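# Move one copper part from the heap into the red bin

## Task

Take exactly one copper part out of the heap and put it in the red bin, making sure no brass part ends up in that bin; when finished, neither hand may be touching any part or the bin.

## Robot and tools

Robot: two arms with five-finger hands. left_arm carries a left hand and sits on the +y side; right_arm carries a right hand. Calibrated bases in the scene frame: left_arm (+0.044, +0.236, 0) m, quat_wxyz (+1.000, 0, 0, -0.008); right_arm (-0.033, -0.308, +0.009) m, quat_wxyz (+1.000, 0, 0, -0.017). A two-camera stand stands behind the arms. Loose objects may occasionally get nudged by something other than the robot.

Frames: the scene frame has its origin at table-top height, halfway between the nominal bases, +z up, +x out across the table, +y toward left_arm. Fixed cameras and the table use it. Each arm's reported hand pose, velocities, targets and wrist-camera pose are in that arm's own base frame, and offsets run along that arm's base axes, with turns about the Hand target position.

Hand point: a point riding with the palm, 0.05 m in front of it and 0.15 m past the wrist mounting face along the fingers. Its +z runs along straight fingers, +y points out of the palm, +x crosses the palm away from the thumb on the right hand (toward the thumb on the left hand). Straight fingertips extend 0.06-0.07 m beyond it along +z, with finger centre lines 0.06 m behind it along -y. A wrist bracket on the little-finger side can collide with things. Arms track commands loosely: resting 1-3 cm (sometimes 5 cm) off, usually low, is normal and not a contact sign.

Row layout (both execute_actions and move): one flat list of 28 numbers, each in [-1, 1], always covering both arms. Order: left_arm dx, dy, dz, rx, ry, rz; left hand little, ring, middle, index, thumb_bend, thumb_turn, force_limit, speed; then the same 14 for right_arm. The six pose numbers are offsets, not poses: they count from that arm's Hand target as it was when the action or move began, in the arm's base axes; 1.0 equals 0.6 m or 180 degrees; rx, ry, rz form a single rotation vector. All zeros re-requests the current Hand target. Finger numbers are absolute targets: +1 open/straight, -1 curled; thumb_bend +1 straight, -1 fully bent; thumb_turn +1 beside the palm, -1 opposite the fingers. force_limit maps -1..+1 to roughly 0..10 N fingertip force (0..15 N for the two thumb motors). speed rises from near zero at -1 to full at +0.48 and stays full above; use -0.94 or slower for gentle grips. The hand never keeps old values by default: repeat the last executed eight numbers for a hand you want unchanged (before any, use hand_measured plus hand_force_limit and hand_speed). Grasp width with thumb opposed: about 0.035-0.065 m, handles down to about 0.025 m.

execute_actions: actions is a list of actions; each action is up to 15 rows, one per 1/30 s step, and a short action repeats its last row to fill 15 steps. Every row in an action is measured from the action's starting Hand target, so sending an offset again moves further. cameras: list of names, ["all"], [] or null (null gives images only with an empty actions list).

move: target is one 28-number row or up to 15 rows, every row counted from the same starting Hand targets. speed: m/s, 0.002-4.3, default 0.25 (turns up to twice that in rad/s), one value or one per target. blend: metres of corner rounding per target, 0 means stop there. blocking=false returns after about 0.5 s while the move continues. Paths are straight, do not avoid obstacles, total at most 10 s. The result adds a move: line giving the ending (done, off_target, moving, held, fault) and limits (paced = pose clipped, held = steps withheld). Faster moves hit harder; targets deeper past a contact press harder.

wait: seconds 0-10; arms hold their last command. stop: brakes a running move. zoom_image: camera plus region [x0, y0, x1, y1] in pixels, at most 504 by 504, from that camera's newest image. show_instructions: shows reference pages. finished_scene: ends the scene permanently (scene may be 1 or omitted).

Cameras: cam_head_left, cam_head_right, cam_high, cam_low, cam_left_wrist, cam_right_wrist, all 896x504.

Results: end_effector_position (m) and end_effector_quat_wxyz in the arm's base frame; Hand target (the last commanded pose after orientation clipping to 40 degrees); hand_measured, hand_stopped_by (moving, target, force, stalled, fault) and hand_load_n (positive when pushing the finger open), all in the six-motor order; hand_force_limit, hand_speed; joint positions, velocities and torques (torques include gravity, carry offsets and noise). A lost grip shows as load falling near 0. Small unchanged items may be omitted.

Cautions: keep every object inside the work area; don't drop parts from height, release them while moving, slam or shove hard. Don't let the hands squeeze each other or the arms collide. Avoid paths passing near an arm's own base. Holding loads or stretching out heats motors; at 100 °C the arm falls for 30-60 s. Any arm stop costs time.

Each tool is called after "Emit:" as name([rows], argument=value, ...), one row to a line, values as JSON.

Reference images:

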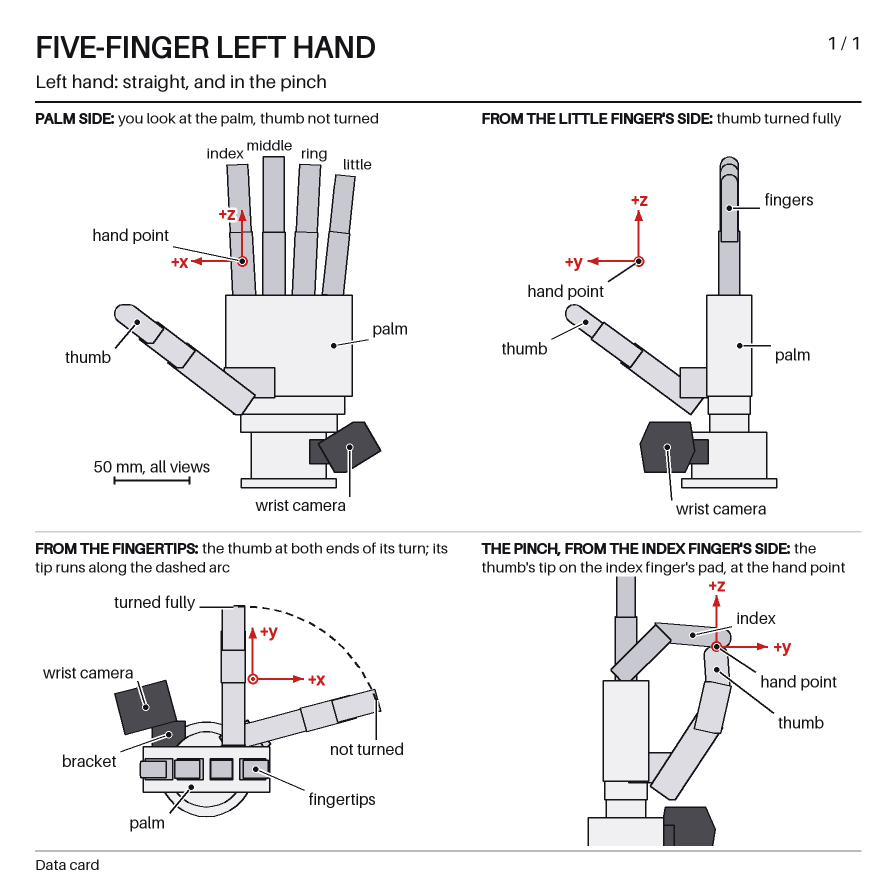

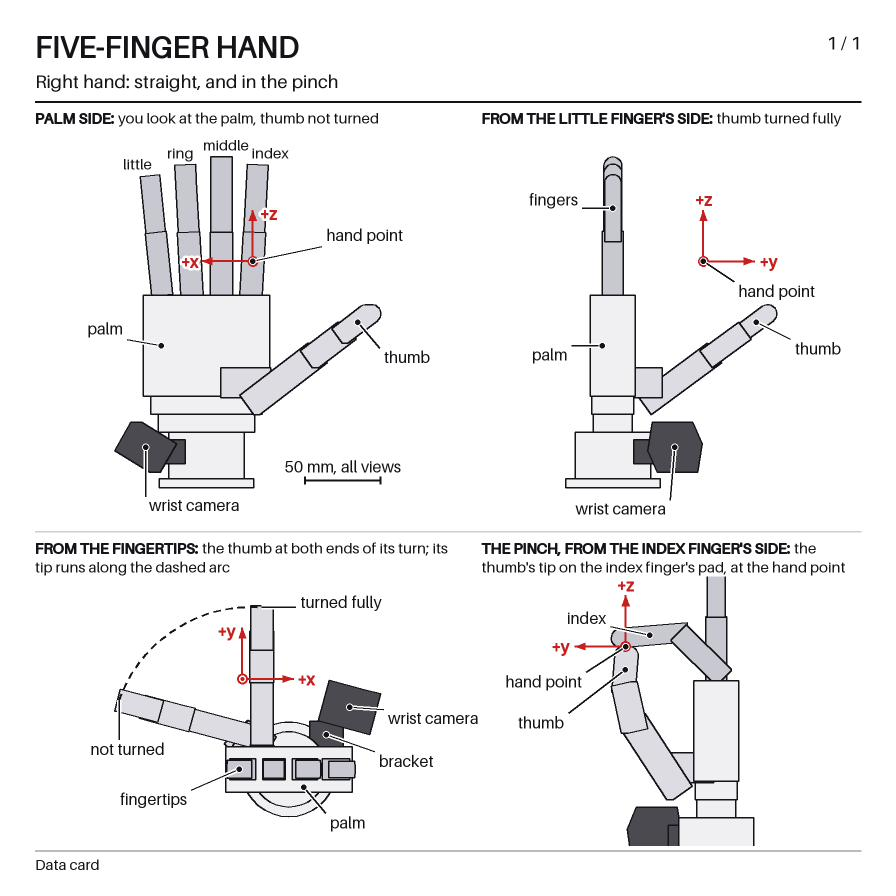

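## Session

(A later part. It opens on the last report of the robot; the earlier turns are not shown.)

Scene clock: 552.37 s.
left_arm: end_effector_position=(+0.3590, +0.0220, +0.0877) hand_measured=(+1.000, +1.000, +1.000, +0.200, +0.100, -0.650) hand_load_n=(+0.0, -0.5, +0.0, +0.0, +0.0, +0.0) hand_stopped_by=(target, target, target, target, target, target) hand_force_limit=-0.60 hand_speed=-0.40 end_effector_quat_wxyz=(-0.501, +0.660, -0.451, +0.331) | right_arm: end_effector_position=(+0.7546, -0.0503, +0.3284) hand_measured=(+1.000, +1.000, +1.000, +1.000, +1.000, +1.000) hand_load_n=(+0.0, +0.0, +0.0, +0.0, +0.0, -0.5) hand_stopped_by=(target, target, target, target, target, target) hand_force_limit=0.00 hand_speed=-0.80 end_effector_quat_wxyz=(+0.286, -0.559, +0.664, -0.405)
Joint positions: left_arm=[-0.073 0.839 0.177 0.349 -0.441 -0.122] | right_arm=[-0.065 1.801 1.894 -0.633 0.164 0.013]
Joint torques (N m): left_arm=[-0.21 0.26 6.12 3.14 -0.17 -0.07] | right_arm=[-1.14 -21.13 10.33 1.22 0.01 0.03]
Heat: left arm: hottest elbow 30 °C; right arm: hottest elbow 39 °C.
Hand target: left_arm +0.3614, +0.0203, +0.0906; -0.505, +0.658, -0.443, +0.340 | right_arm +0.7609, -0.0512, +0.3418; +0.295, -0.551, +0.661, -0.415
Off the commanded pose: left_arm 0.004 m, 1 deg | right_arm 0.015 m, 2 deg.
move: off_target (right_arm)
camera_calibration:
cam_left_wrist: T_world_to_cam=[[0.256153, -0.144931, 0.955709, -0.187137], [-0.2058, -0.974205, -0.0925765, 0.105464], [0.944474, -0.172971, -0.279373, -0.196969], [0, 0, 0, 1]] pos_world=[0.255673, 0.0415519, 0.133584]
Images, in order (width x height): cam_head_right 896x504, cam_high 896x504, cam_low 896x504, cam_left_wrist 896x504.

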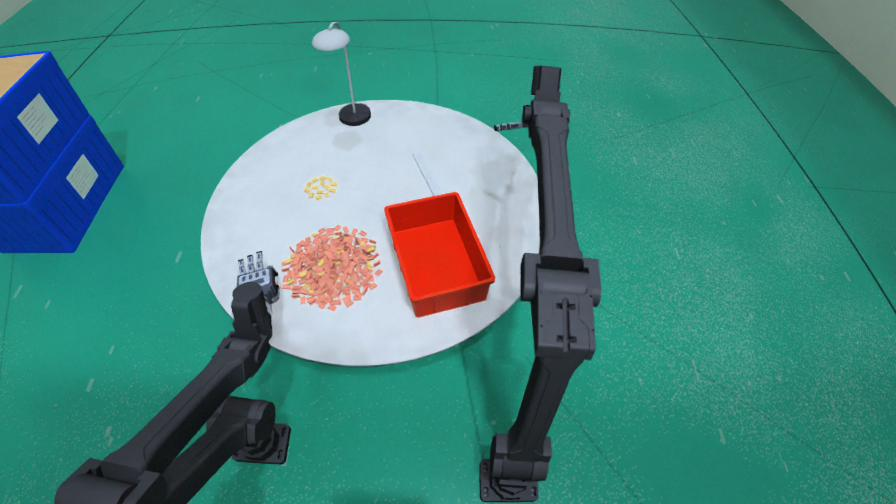

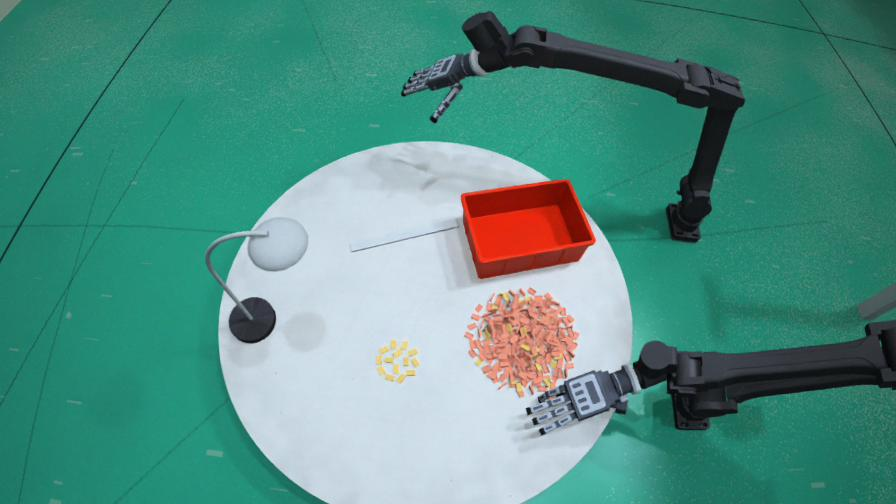

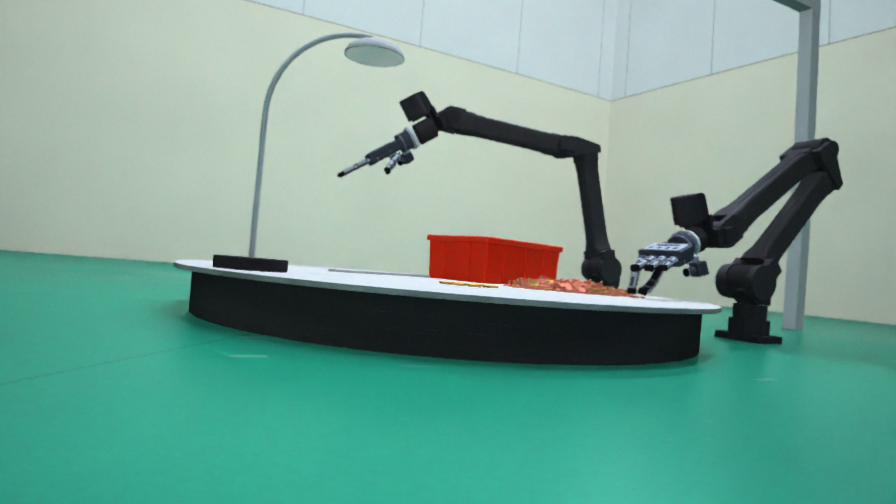

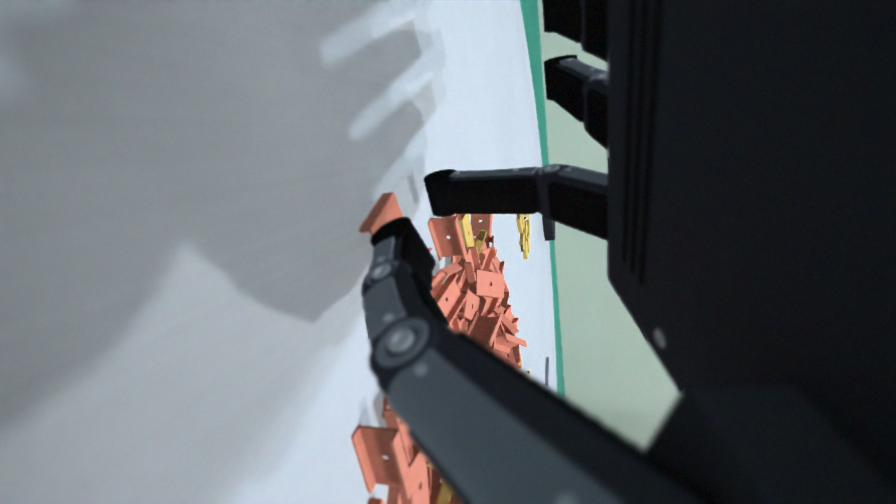

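Emit:
move(target=[-0.0147,-0.006,0.003,0,0,0,1,1,1,0.25,0.1,-0.65,-0.6,-0.4, 0,0,0,0,0,0,1,1,1,1,1,1,0,-0.8], cameras=["cam_left_wrist","cam_low","cam_head_right","cam_high"], speed=0.05)

Emit:
zoom_image(camera="cam_low", region=[615, 260, 675, 310])

Emit:
zoom_image(camera="cam_left_wrist", region=[300, 130, 560, 320])

Emit:
zoom_image(camera="cam_head_right", region=[240, 250, 300, 300])

Emit:
zoom_image(camera="cam_high", region=[530, 370, 600, 430])

Scene clock: 593.20 s.
left_arm: end_effector_position=(+0.3557, +0.0180, +0.0948) hand_measured=(+1.000, +1.000, +1.000, +0.250, +0.100, -0.650) hand_load_n=(+0.0, +0.0, +0.0, +0.0, +0.5, +0.0) hand_stopped_by=(target, target, target, target, target, target) hand_force_limit=-0.60 hand_speed=-0.40 end_effector_quat_wxyz=(-0.507, +0.656, -0.443, +0.341) | right_arm: end_effector_position=(+0.7546, -0.0503, +0.3284) hand_measured=(+1.000, +1.000, +1.000, +1.000, +1.000, +1.000) hand_load_n=(+0.0, +0.0, +0.0, +0.0, +0.0, +0.0) hand_stopped_by=(target, target, target, target, target, target) hand_force_limit=0.00 hand_speed=-0.80 end_effector_quat_wxyz=(+0.286, -0.559, +0.664, -0.405)
Joint positions: left_arm=[-0.096 0.797 0.165 0.346 -0.464 -0.13] | right_arm=[-0.065 1.801 1.894 -0.633 0.164 0.013]
Joint torques (N m): left_arm=[-0.21 -0.67 6.2 1.61 -0.16 -0.07] | right_arm=[-1.14 -21.07 10.33 1.21 0.01 0.03]
Heat: left arm: hottest elbow 29 °C; right arm: hottest elbow 39 °C.
Hand target: left_arm +0.3526, +0.0168, +0.0923; -0.505, +0.658, -0.443, +0.340 | right_arm +0.7609, -0.0512, +0.3418; +0.295, -0.551, +0.661, -0.415
Off the commanded pose: left_arm 0.004 m, 0 deg | right_arm 0.015 m, 2 deg.
move: off_target (right_arm)
camera_calibration:
cam_left_wrist: T_world_to_cam=[[0.227803, -0.14252, 0.963221, -0.18431], [-0.202338, -0.974565, -0.0963451, 0.100759], [0.952452, -0.172948, -0.250846, -0.198181], [0, 0, 0, 1]] pos_world=[0.251132, 0.0376538, 0.137526]
Images, in order (width x height): cam_head_right 896x504, cam_high 896x504, cam_low 896x504, cam_left_wrist 896x504.

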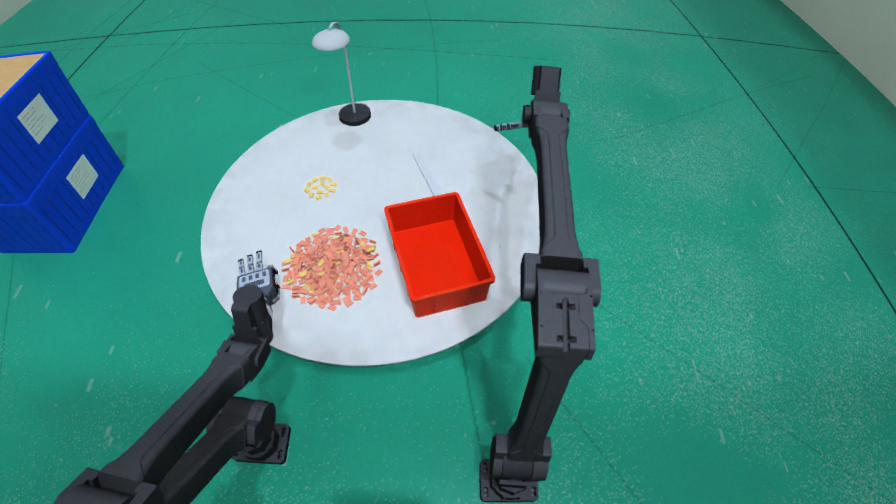

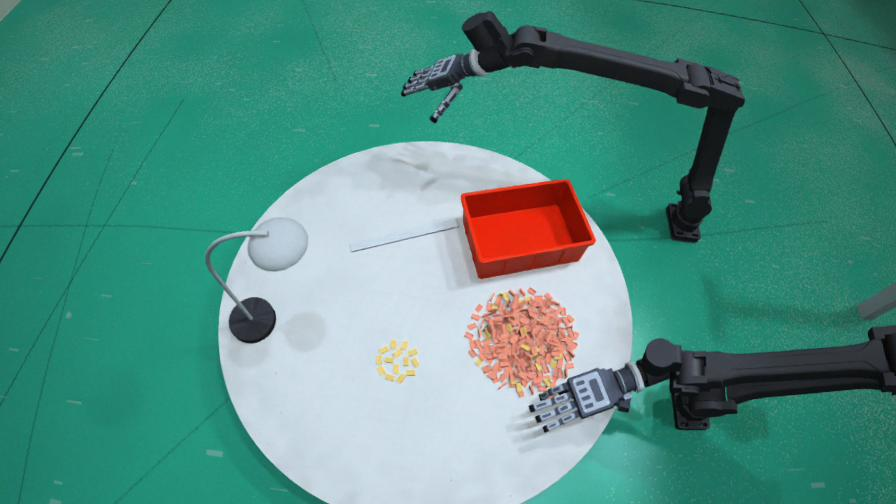

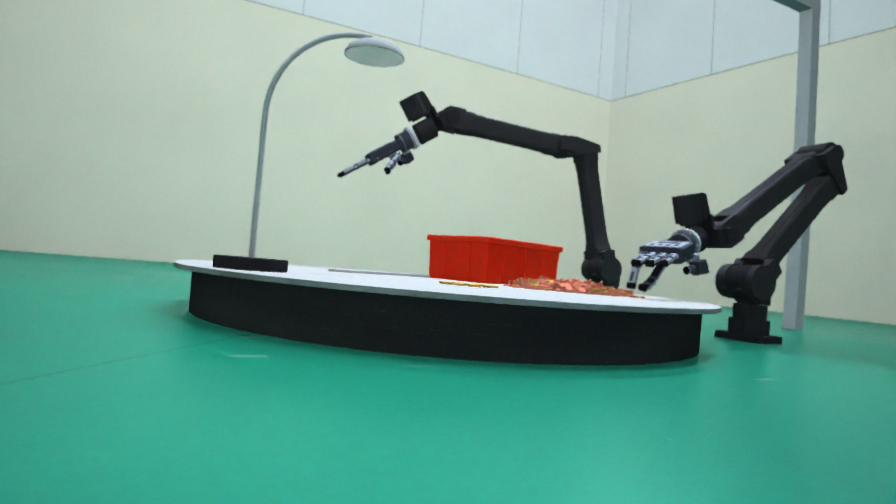

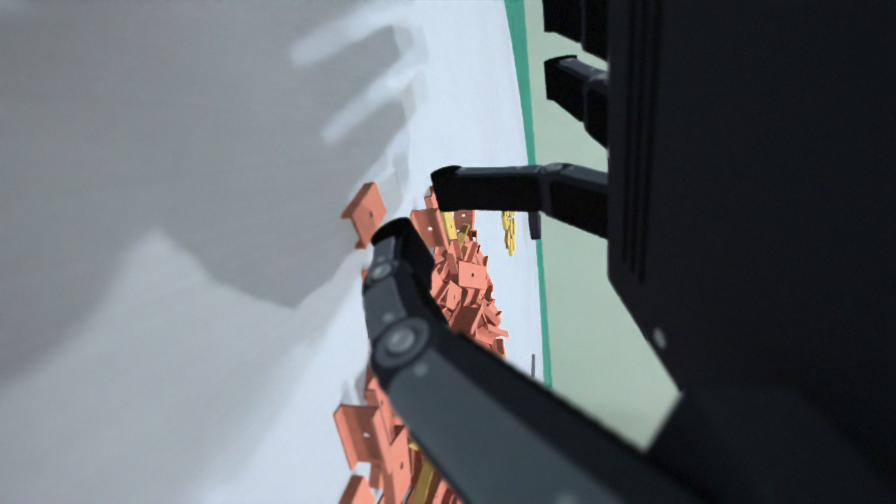

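Scaled by 8.400 from the camera's 896x504 image, which has a finer 1280x720 frame.

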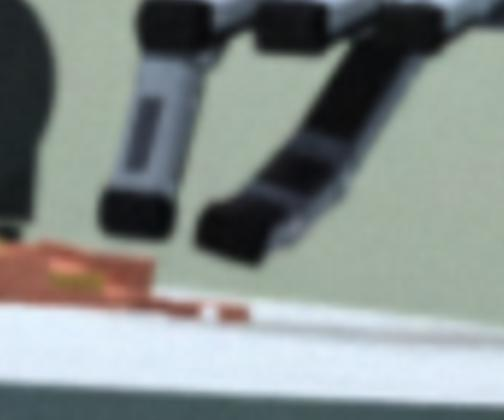

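Scaled by 1.938 from the camera's 896x504 image, which has a finer 1280x720 frame.

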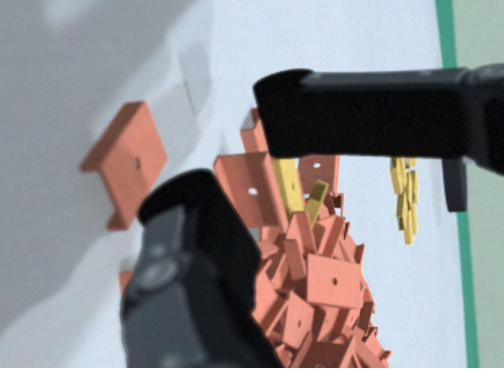

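Scaled by 8.400 from the camera's 896x504 image, which has a finer 1280x720 frame.

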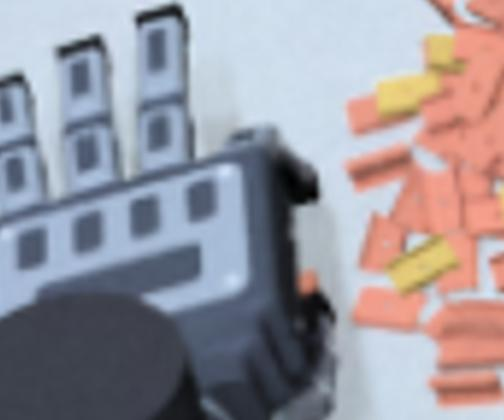

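Scaled by 7.200 from the camera's 896x504 image, which has a finer 1280x720 frame.

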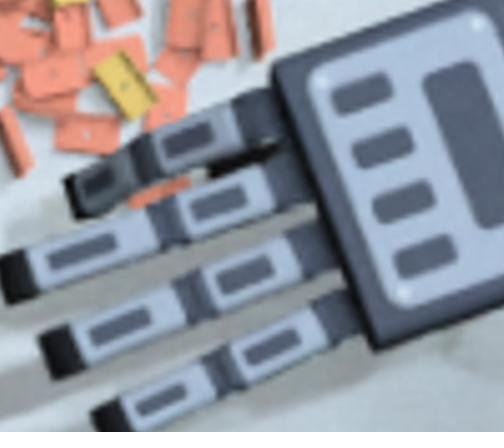

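Emit:
move([
  [0.0003,-0.0043,0.022,0,0,0,1,1,1,0.25,0.1,-0.65,-0.6,-0.4, 0,0,0,0,0,0,1,1,1,1,1,1,0,-0.8],
  [0.0003,-0.0043,-0.0022,0,0,0,1,1,1,0.25,0.1,-0.65,-0.6,-0.4, 0,0,0,0,0,0,1,1,1,1,1,1,0,-0.8],
], cameras=["cam_left_wrist","cam_low","cam_head_right"], speed=0.05)

Emit:
zoom_image(camera="cam_low", region=[615, 260, 675, 310])

Emit:
zoom_image(camera="cam_left_wrist", region=[300, 130, 560, 320])

Emit:
zoom_image(camera="cam_head_right", region=[240, 250, 300, 300])

Scene clock: 627.40 s.
left_arm: end_effector_position=(+0.3507, +0.0157, +0.0887) hand_measured=(+1.000, +1.000, +1.000, +0.250, +0.100, -0.650) hand_load_n=(+0.0, +0.0, +0.0, +0.0, +0.0, +0.0) hand_stopped_by=(target, target, target, target, target, target) hand_force_limit=-0.60 hand_speed=-0.40 end_effector_quat_wxyz=(-0.501, +0.660, -0.451, +0.332) | right_arm: end_effector_position=(+0.7546, -0.0503, +0.3284) hand_measured=(+1.000, +1.000, +1.000, +1.000, +1.000, +1.000) hand_load_n=(+0.0, +0.0, +0.0, +0.0, +0.0, +0.0) hand_stopped_by=(target, target, target, target, target, target) hand_force_limit=0.00 hand_speed=-0.80 end_effector_quat_wxyz=(+0.286, -0.559, +0.664, -0.405)
Joint positions: left_arm=[-0.11 0.787 0.165 0.305 -0.476 -0.134] | right_arm=[-0.065 1.801 1.894 -0.633 0.164 0.013]
Joint torques (N m): left_arm=[-0.15 0.67 6.16 3.14 -0.17 -0.07] | right_arm=[-1.2 -21.07 10.33 1.22 0.02 0.03]
Heat: left arm: hottest elbow 28 °C; right arm: hottest elbow 40 °C.
Hand target: left_arm +0.3527, +0.0141, +0.0910; -0.505, +0.658, -0.443, +0.340 | right_arm +0.7609, -0.0512, +0.3418; +0.295, -0.551, +0.661, -0.415
Off the commanded pose: left_arm 0.003 m, 1 deg | right_arm 0.015 m, 2 deg.
move: off_target (right_arm)
camera_calibration:
cam_left_wrist: T_world_to_cam=[[0.255382, -0.14537, 0.955849, -0.186581], [-0.206155, -0.974084, -0.0930632, 0.0979486], [0.944606, -0.173287, -0.278733, -0.190058], [0, 0, 0, 1]] pos_world=[0.247372, 0.0353522, 0.134484]
Images, in order (width x height): cam_head_right 896x504, cam_low 896x504, cam_left_wrist 896x504.

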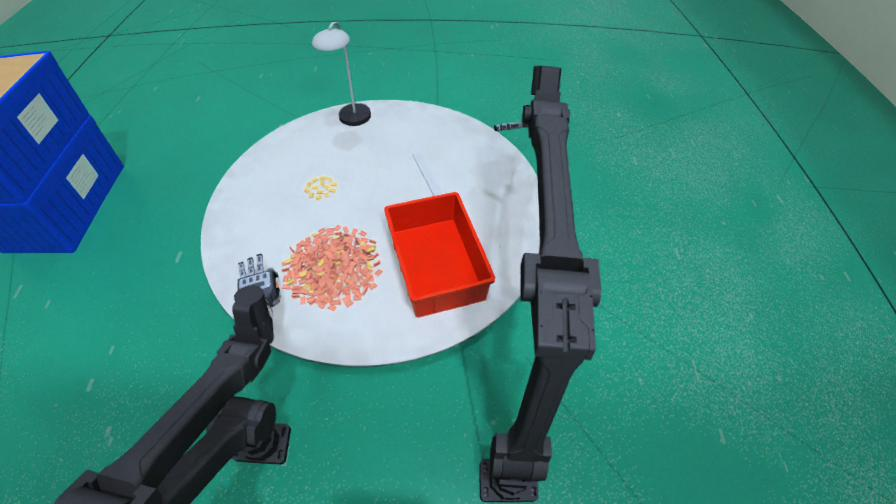

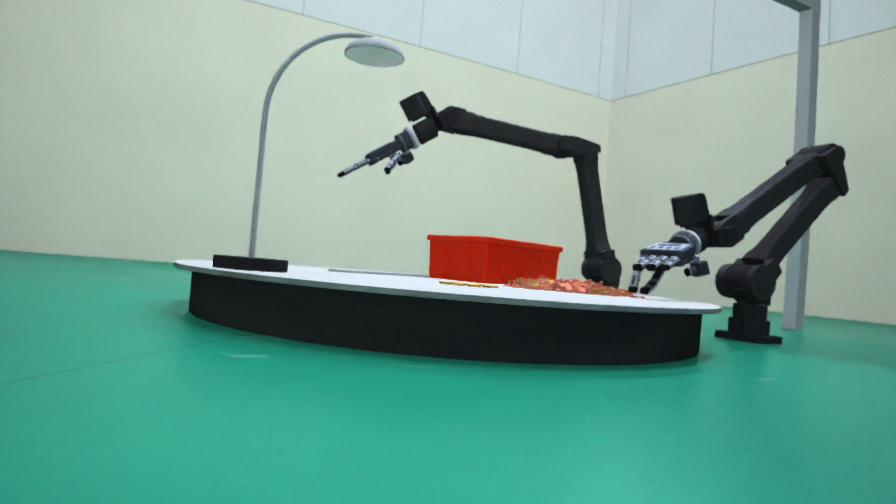

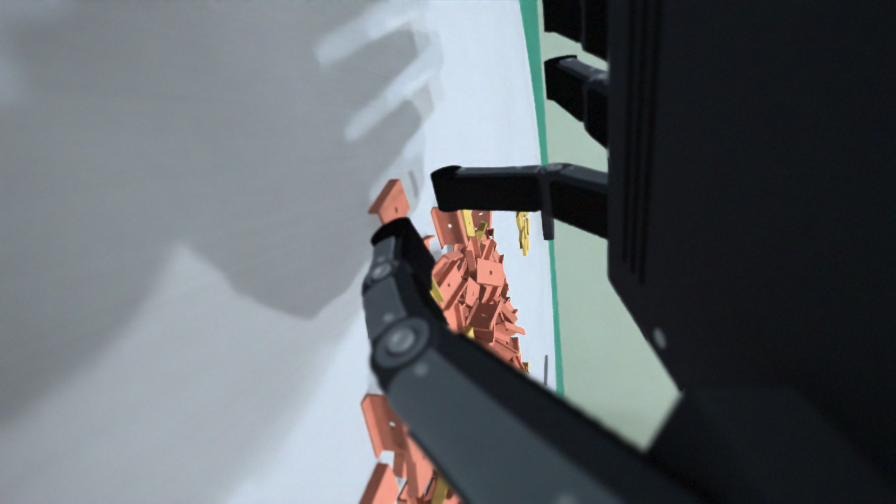

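Scaled by 8.400 from the camera's 896x504 image, which has a finer 1280x720 frame.

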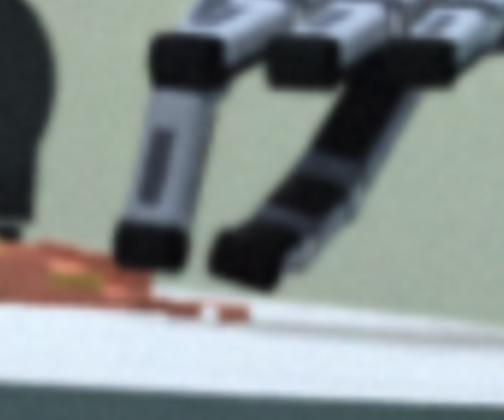

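Scaled by 1.938 from the camera's 896x504 image, which has a finer 1280x720 frame.

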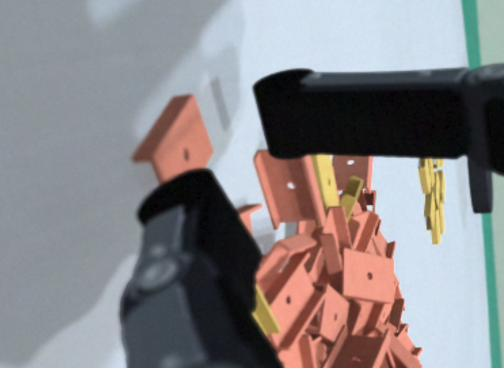

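Scaled by 8.400 from the camera's 896x504 image, which has a finer 1280x720 frame.

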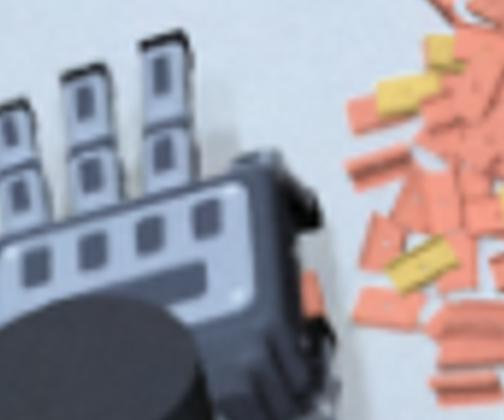

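Emit:
move(target=[0.0003,-0.0015,-0.0108,0,0,0,1,1,1,0.25,0.1,-0.65,-0.6,-0.4, 0,0,0,0,0,0,1,1,1,1,1,1,0,-0.8], cameras=["cam_left_wrist","cam_low","cam_head_right"], speed=0.03)

Emit:
zoom_image(camera="cam_low", region=[615, 260, 675, 310])

Emit:
zoom_image(camera="cam_left_wrist", region=[300, 130, 560, 320])

Scene clock: 642.20 s.
left_arm: end_effector_position=(+0.3512, +0.0149, +0.0825) hand_measured=(+1.000, +1.000, +1.000, +0.250, +0.100, -0.650) hand_load_n=(+0.0, +0.0, +0.0, +0.0, +0.0, +0.0) hand_stopped_by=(target, target, target, target, target, target) hand_force_limit=-0.60 hand_speed=-0.40 end_effector_quat_wxyz=(-0.502, +0.660, -0.451, +0.332) | right_arm: end_effector_position=(+0.7546, -0.0503, +0.3284) hand_measured=(+1.000, +1.000, +1.000, +1.000, +1.000, +1.000) hand_load_n=(+0.0, -0.5, -0.5, +0.0, +0.0, +0.0) hand_stopped_by=(target, target, target, target, target, target) hand_force_limit=0.00 hand_speed=-0.80 end_effector_quat_wxyz=(+0.286, -0.559, +0.664, -0.405)
Joint positions: left_arm=[-0.115 0.82 0.154 0.349 -0.481 -0.136] | right_arm=[-0.065 1.801 1.894 -0.633 0.164 0.013]
Joint torques (N m): left_arm=[-0.21 0.56 6 3.12 -0.18 -0.07] | right_arm=[-1.2 -21.07 10.35 1.22 0.01 0.03]
Heat: left arm: hottest elbow 28 °C; right arm: hottest elbow 40 °C.
Hand target: left_arm +0.3529, +0.0132, +0.0845; -0.505, +0.658, -0.443, +0.340 | right_arm +0.7609, -0.0512, +0.3418; +0.295, -0.551, +0.661, -0.415
Off the commanded pose: left_arm 0.003 m, 1 deg | right_arm 0.015 m, 2 deg.
move: off_target (right_arm)
camera_calibration:
cam_left_wrist: T_world_to_cam=[[0.254572, -0.145403, 0.95606, -0.180616], [-0.205896, -0.974114, -0.0933238, 0.0965375], [0.944881, -0.173091, -0.27792, -0.192526], [0, 0, 0, 1]] pos_world=[0.247771, 0.0344518, 0.128182]
Images, in order (width x height): cam_head_right 896x504, cam_low 896x504, cam_left_wrist 896x504.

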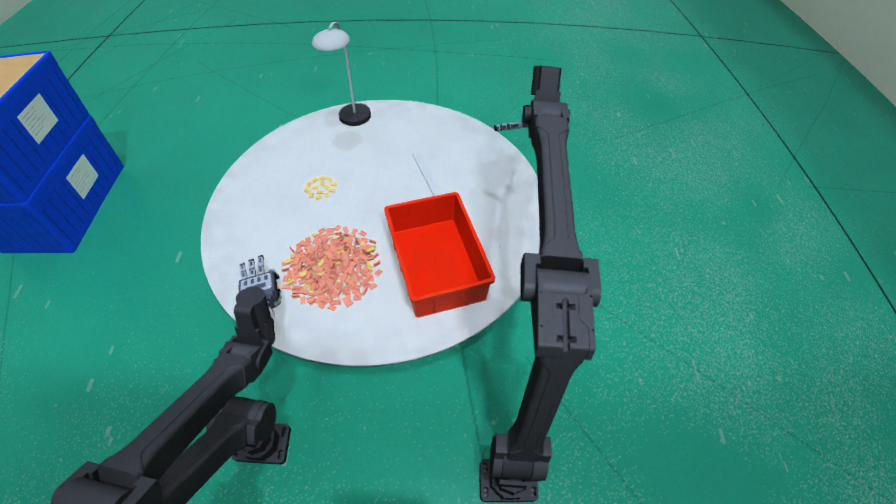

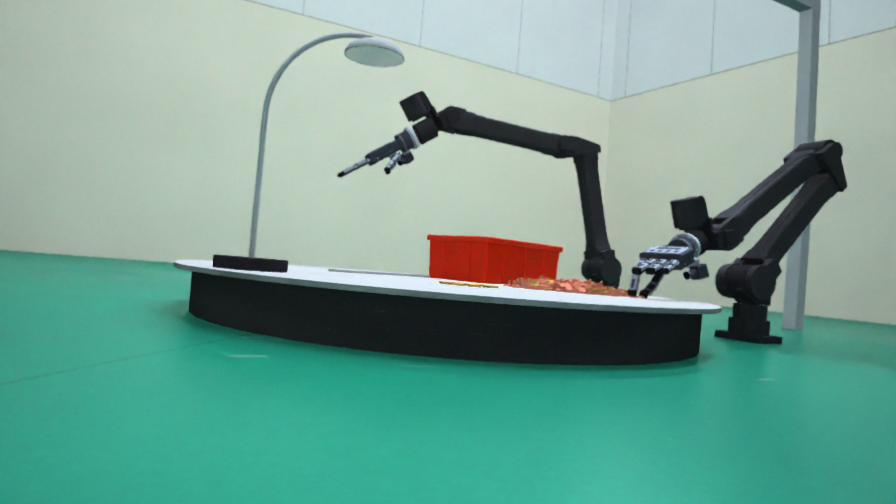

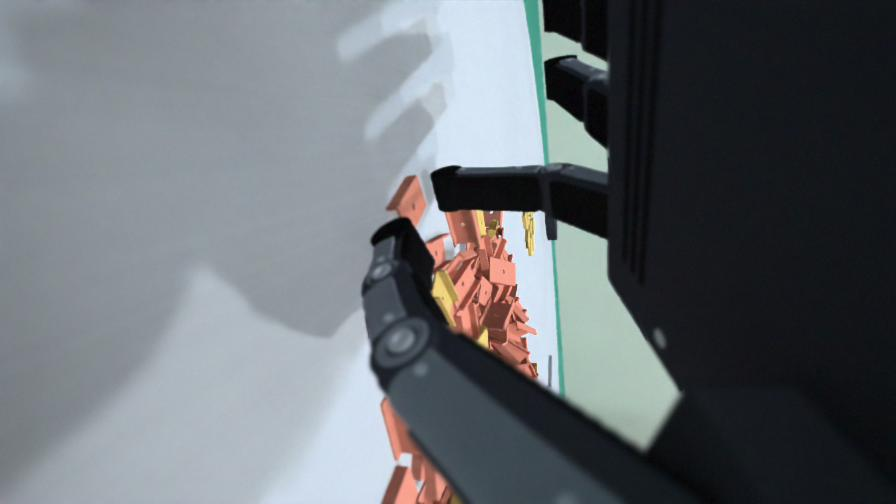

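Scaled by 8.400 from the camera's 896x504 image, which has a finer 1280x720 frame.

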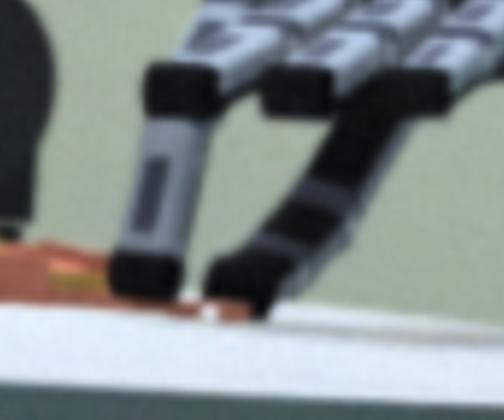

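Scaled by 1.938 from the camera's 896x504 image, which has a finer 1280x720 frame.

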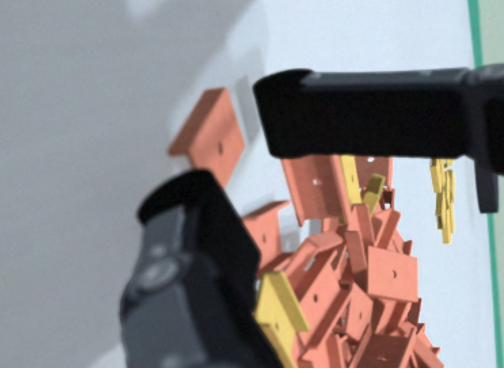

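Emit:
move(target=[0,0,-0.0008,0,0,0,1,1,1,-0.2,0.1,-0.65,-0.5,-0.85, 0,0,0,0,0,0,1,1,1,1,1,1,0,-0.8], cameras=["cam_left_wrist","cam_low"], speed=0.03)

Emit:
zoom_image(camera="cam_low", region=[615, 260, 675, 310])

Emit:
zoom_image(camera="cam_left_wrist", region=[300, 130, 560, 320])

Scene clock: 657.00 s.
left_arm: end_effector_position=(+0.3525, +0.0149, +0.0847) hand_measured=(+1.000, +1.000, +1.000, -0.012, +0.100, -0.650) hand_load_n=(+0.0, +0.0, +0.0, +1.5, +0.0, -0.5) hand_stopped_by=(target, target, target, force, target, target) hand_force_limit=-0.50 hand_speed=-0.85 end_effector_quat_wxyz=(-0.504, +0.659, -0.447, +0.335) | right_arm: end_effector_position=(+0.7546, -0.0503, +0.3284) hand_measured=(+1.000, +1.000, +1.000, +1.000, +1.000, +1.000) hand_load_n=(+0.0, +0.0, +0.0, +0.0, +0.0, +0.0) hand_stopped_by=(target, target, target, target, target, target) hand_force_limit=0.00 hand_speed=-0.80 end_effector_quat_wxyz=(+0.286, -0.559, +0.664, -0.405)
Joint positions: left_arm=[-0.115 0.821 0.154 0.36 -0.482 -0.137] | right_arm=[-0.065 1.801 1.894 -0.633 0.164 0.013]
Joint torques (N m): left_arm=[-0.21 0.67 5.91 2.89 -0.15 -0.05] | right_arm=[-1.2 -21.07 10.33 1.21 0.02 0.03]
Heat: left arm: hottest elbow 28 °C; right arm: hottest elbow 40 °C.
Hand target: left_arm +0.3529, +0.0132, +0.0840; -0.505, +0.658, -0.443, +0.340 | right_arm +0.7609, -0.0512, +0.3418; +0.295, -0.551, +0.661, -0.415
Off the commanded pose: left_arm 0.002 m, 1 deg | right_arm 0.015 m, 2 deg.
move: off_target (right_arm)
camera_calibration:
cam_left_wrist: T_world_to_cam=[[0.245123, -0.143048, 0.95888, -0.180064], [-0.203131, -0.974679, -0.0934777, 0.0961804], [0.947973, -0.171865, -0.267974, -0.195131], [0, 0, 0, 1]] pos_world=[0.248654, 0.0344511, 0.12936]
Images, in order (width x height): cam_low 896x504, cam_left_wrist 896x504.

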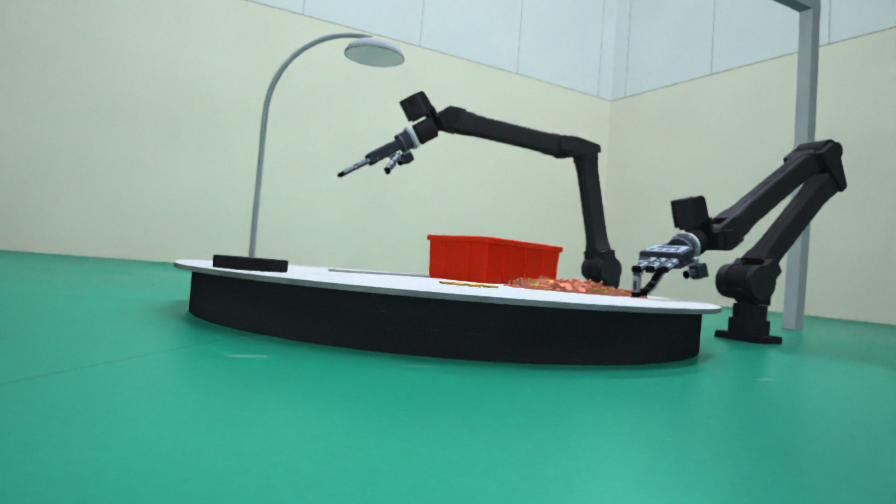

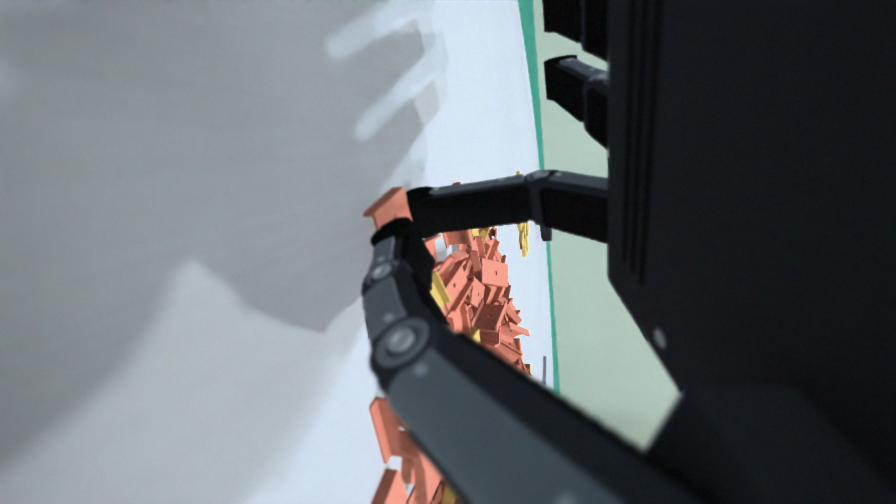

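Scaled by 8.400 from the camera's 896x504 image, which has a finer 1280x720 frame.

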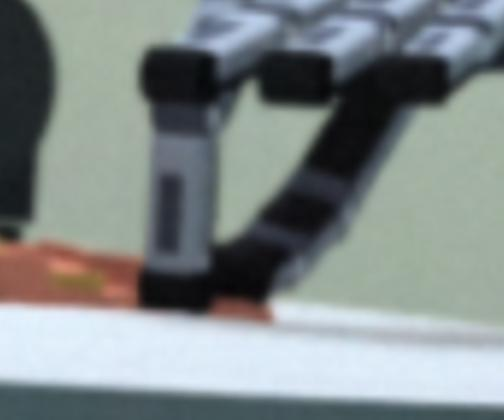

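Scaled by 1.938 from the camera's 896x504 image, which has a finer 1280x720 frame.

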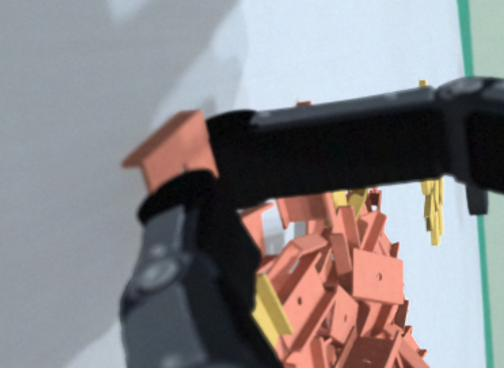

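Emit:
move([
  [0,0,0,0,0,0,1,1,1,0.25,0.1,-0.65,-0.5,-0.4, 0,0,0,0,0,0,1,1,1,1,1,1,0,-0.8],
  [-0.0025,0.0062,0.033,0,0,0,1,1,1,0.25,0.1,-0.65,-0.5,-0.4, 0,0,0,0,0,0,1,1,1,1,1,1,0,-0.8],
  [-0.0025,0.0062,0.006,0,0,0,1,1,1,0.25,0.1,-0.65,-0.5,-0.4, 0,0,0,0,0,0,1,1,1,1,1,1,0,-0.8],
], cameras=["cam_left_wrist","cam_low"], speed=0.05)

Emit:
zoom_image(camera="cam_low", region=[615, 260, 675, 310])

Emit:
zoom_image(camera="cam_left_wrist", region=[300, 130, 560, 320])

Scene clock: 692.00 s.
left_arm: end_effector_position=(+0.3492, +0.0143, +0.0849) hand_measured=(+1.000, +1.000, +1.000, +0.250, +0.100, -0.650) hand_load_n=(+0.0, +0.0, +0.0, +0.0, +0.0, +0.0) hand_stopped_by=(target, target, target, target, target, target) hand_force_limit=-0.50 hand_speed=-0.40 end_effector_quat_wxyz=(-0.499, +0.659, -0.451, +0.334) | right_arm: end_effector_position=(+0.7546, -0.0503, +0.3284) hand_measured=(+1.000, +1.000, +1.000, +1.000, +1.000, +1.000) hand_load_n=(+0.0, +0.0, +0.0, +0.0, +0.0, +0.0) hand_stopped_by=(target, target, target, target, target, target) hand_force_limit=0.00 hand_speed=-0.80 end_effector_quat_wxyz=(+0.286, -0.559, +0.664, -0.405)
Joint positions: left_arm=[-0.112 0.793 0.154 0.323 -0.471 -0.137] | right_arm=[-0.065 1.801 1.894 -0.633 0.164 0.013]
Joint torques (N m): left_arm=[1.2 0.73 6.19 3.07 0.12 0.02] | right_arm=[-1.14 -21.07 10.33 1.22 0.01 0.03]
Heat: left arm: hottest elbow 28 °C; right arm: hottest elbow 40 °C.
Hand target: left_arm +0.3514, +0.0169, +0.0875; -0.505, +0.658, -0.443, +0.340 | right_arm +0.7609, -0.0512, +0.3418; +0.295, -0.551, +0.661, -0.415
Off the commanded pose: left_arm 0.004 m, 1 deg | right_arm 0.015 m, 2 deg.
move: off_target (right_arm)
camera_calibration:
cam_left_wrist: T_world_to_cam=[[0.252962, -0.142606, 0.956908, -0.182105], [-0.210977, -0.973404, -0.0892923, 0.0972704], [0.944192, -0.179298, -0.276321, -0.189888], [0, 0, 0, 1]] pos_world=[0.245878, 0.0346674, 0.130474]
Images, in order (width x height): cam_low 896x504, cam_left_wrist 896x504.

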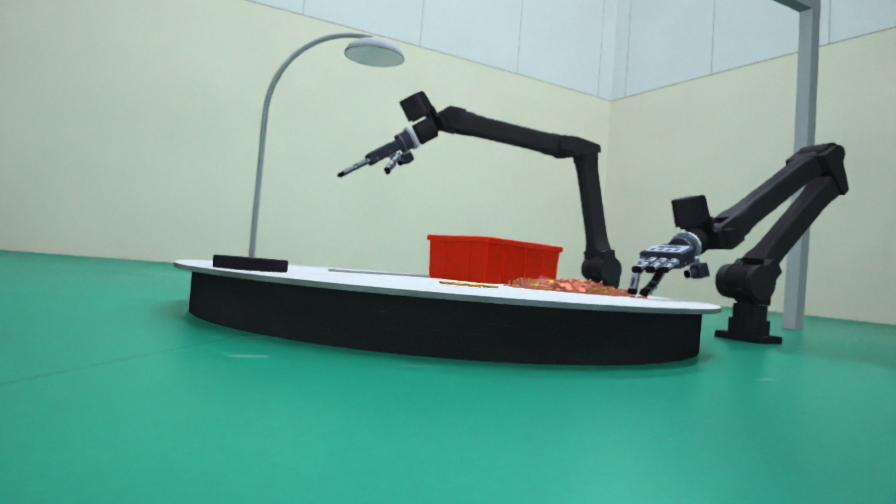

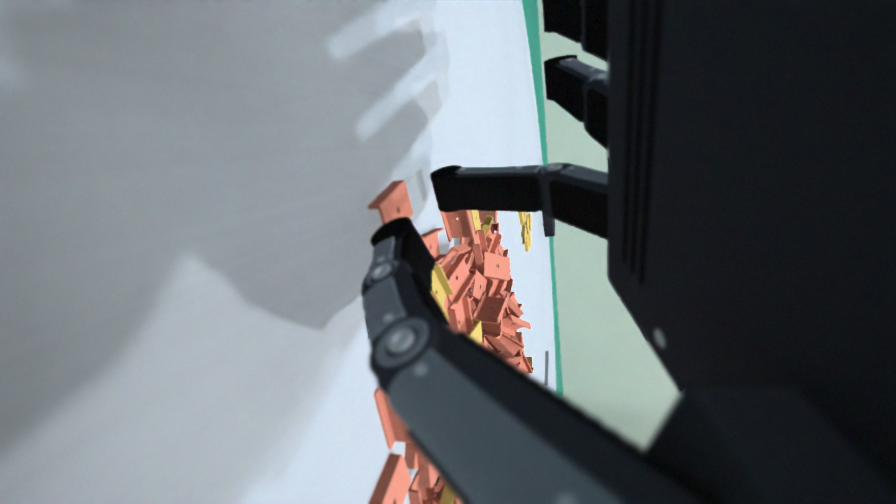

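Scaled by 8.400 from the camera's 896x504 image, which has a finer 1280x720 frame.

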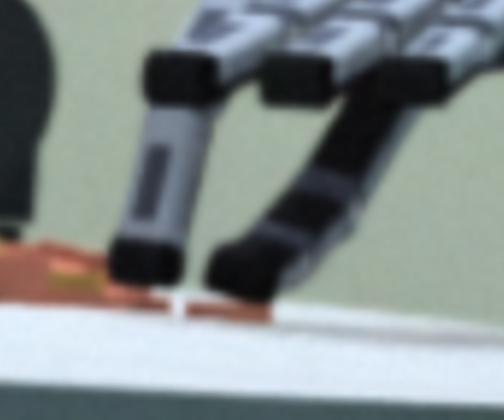

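Scaled by 1.938 from the camera's 896x504 image, which has a finer 1280x720 frame.

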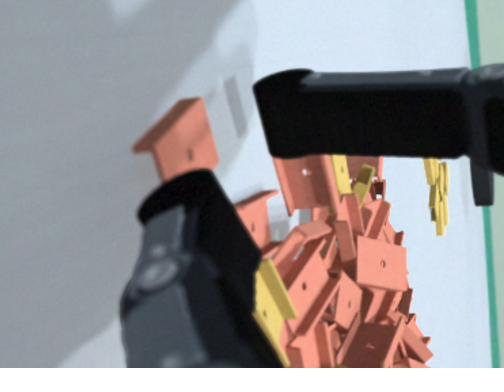

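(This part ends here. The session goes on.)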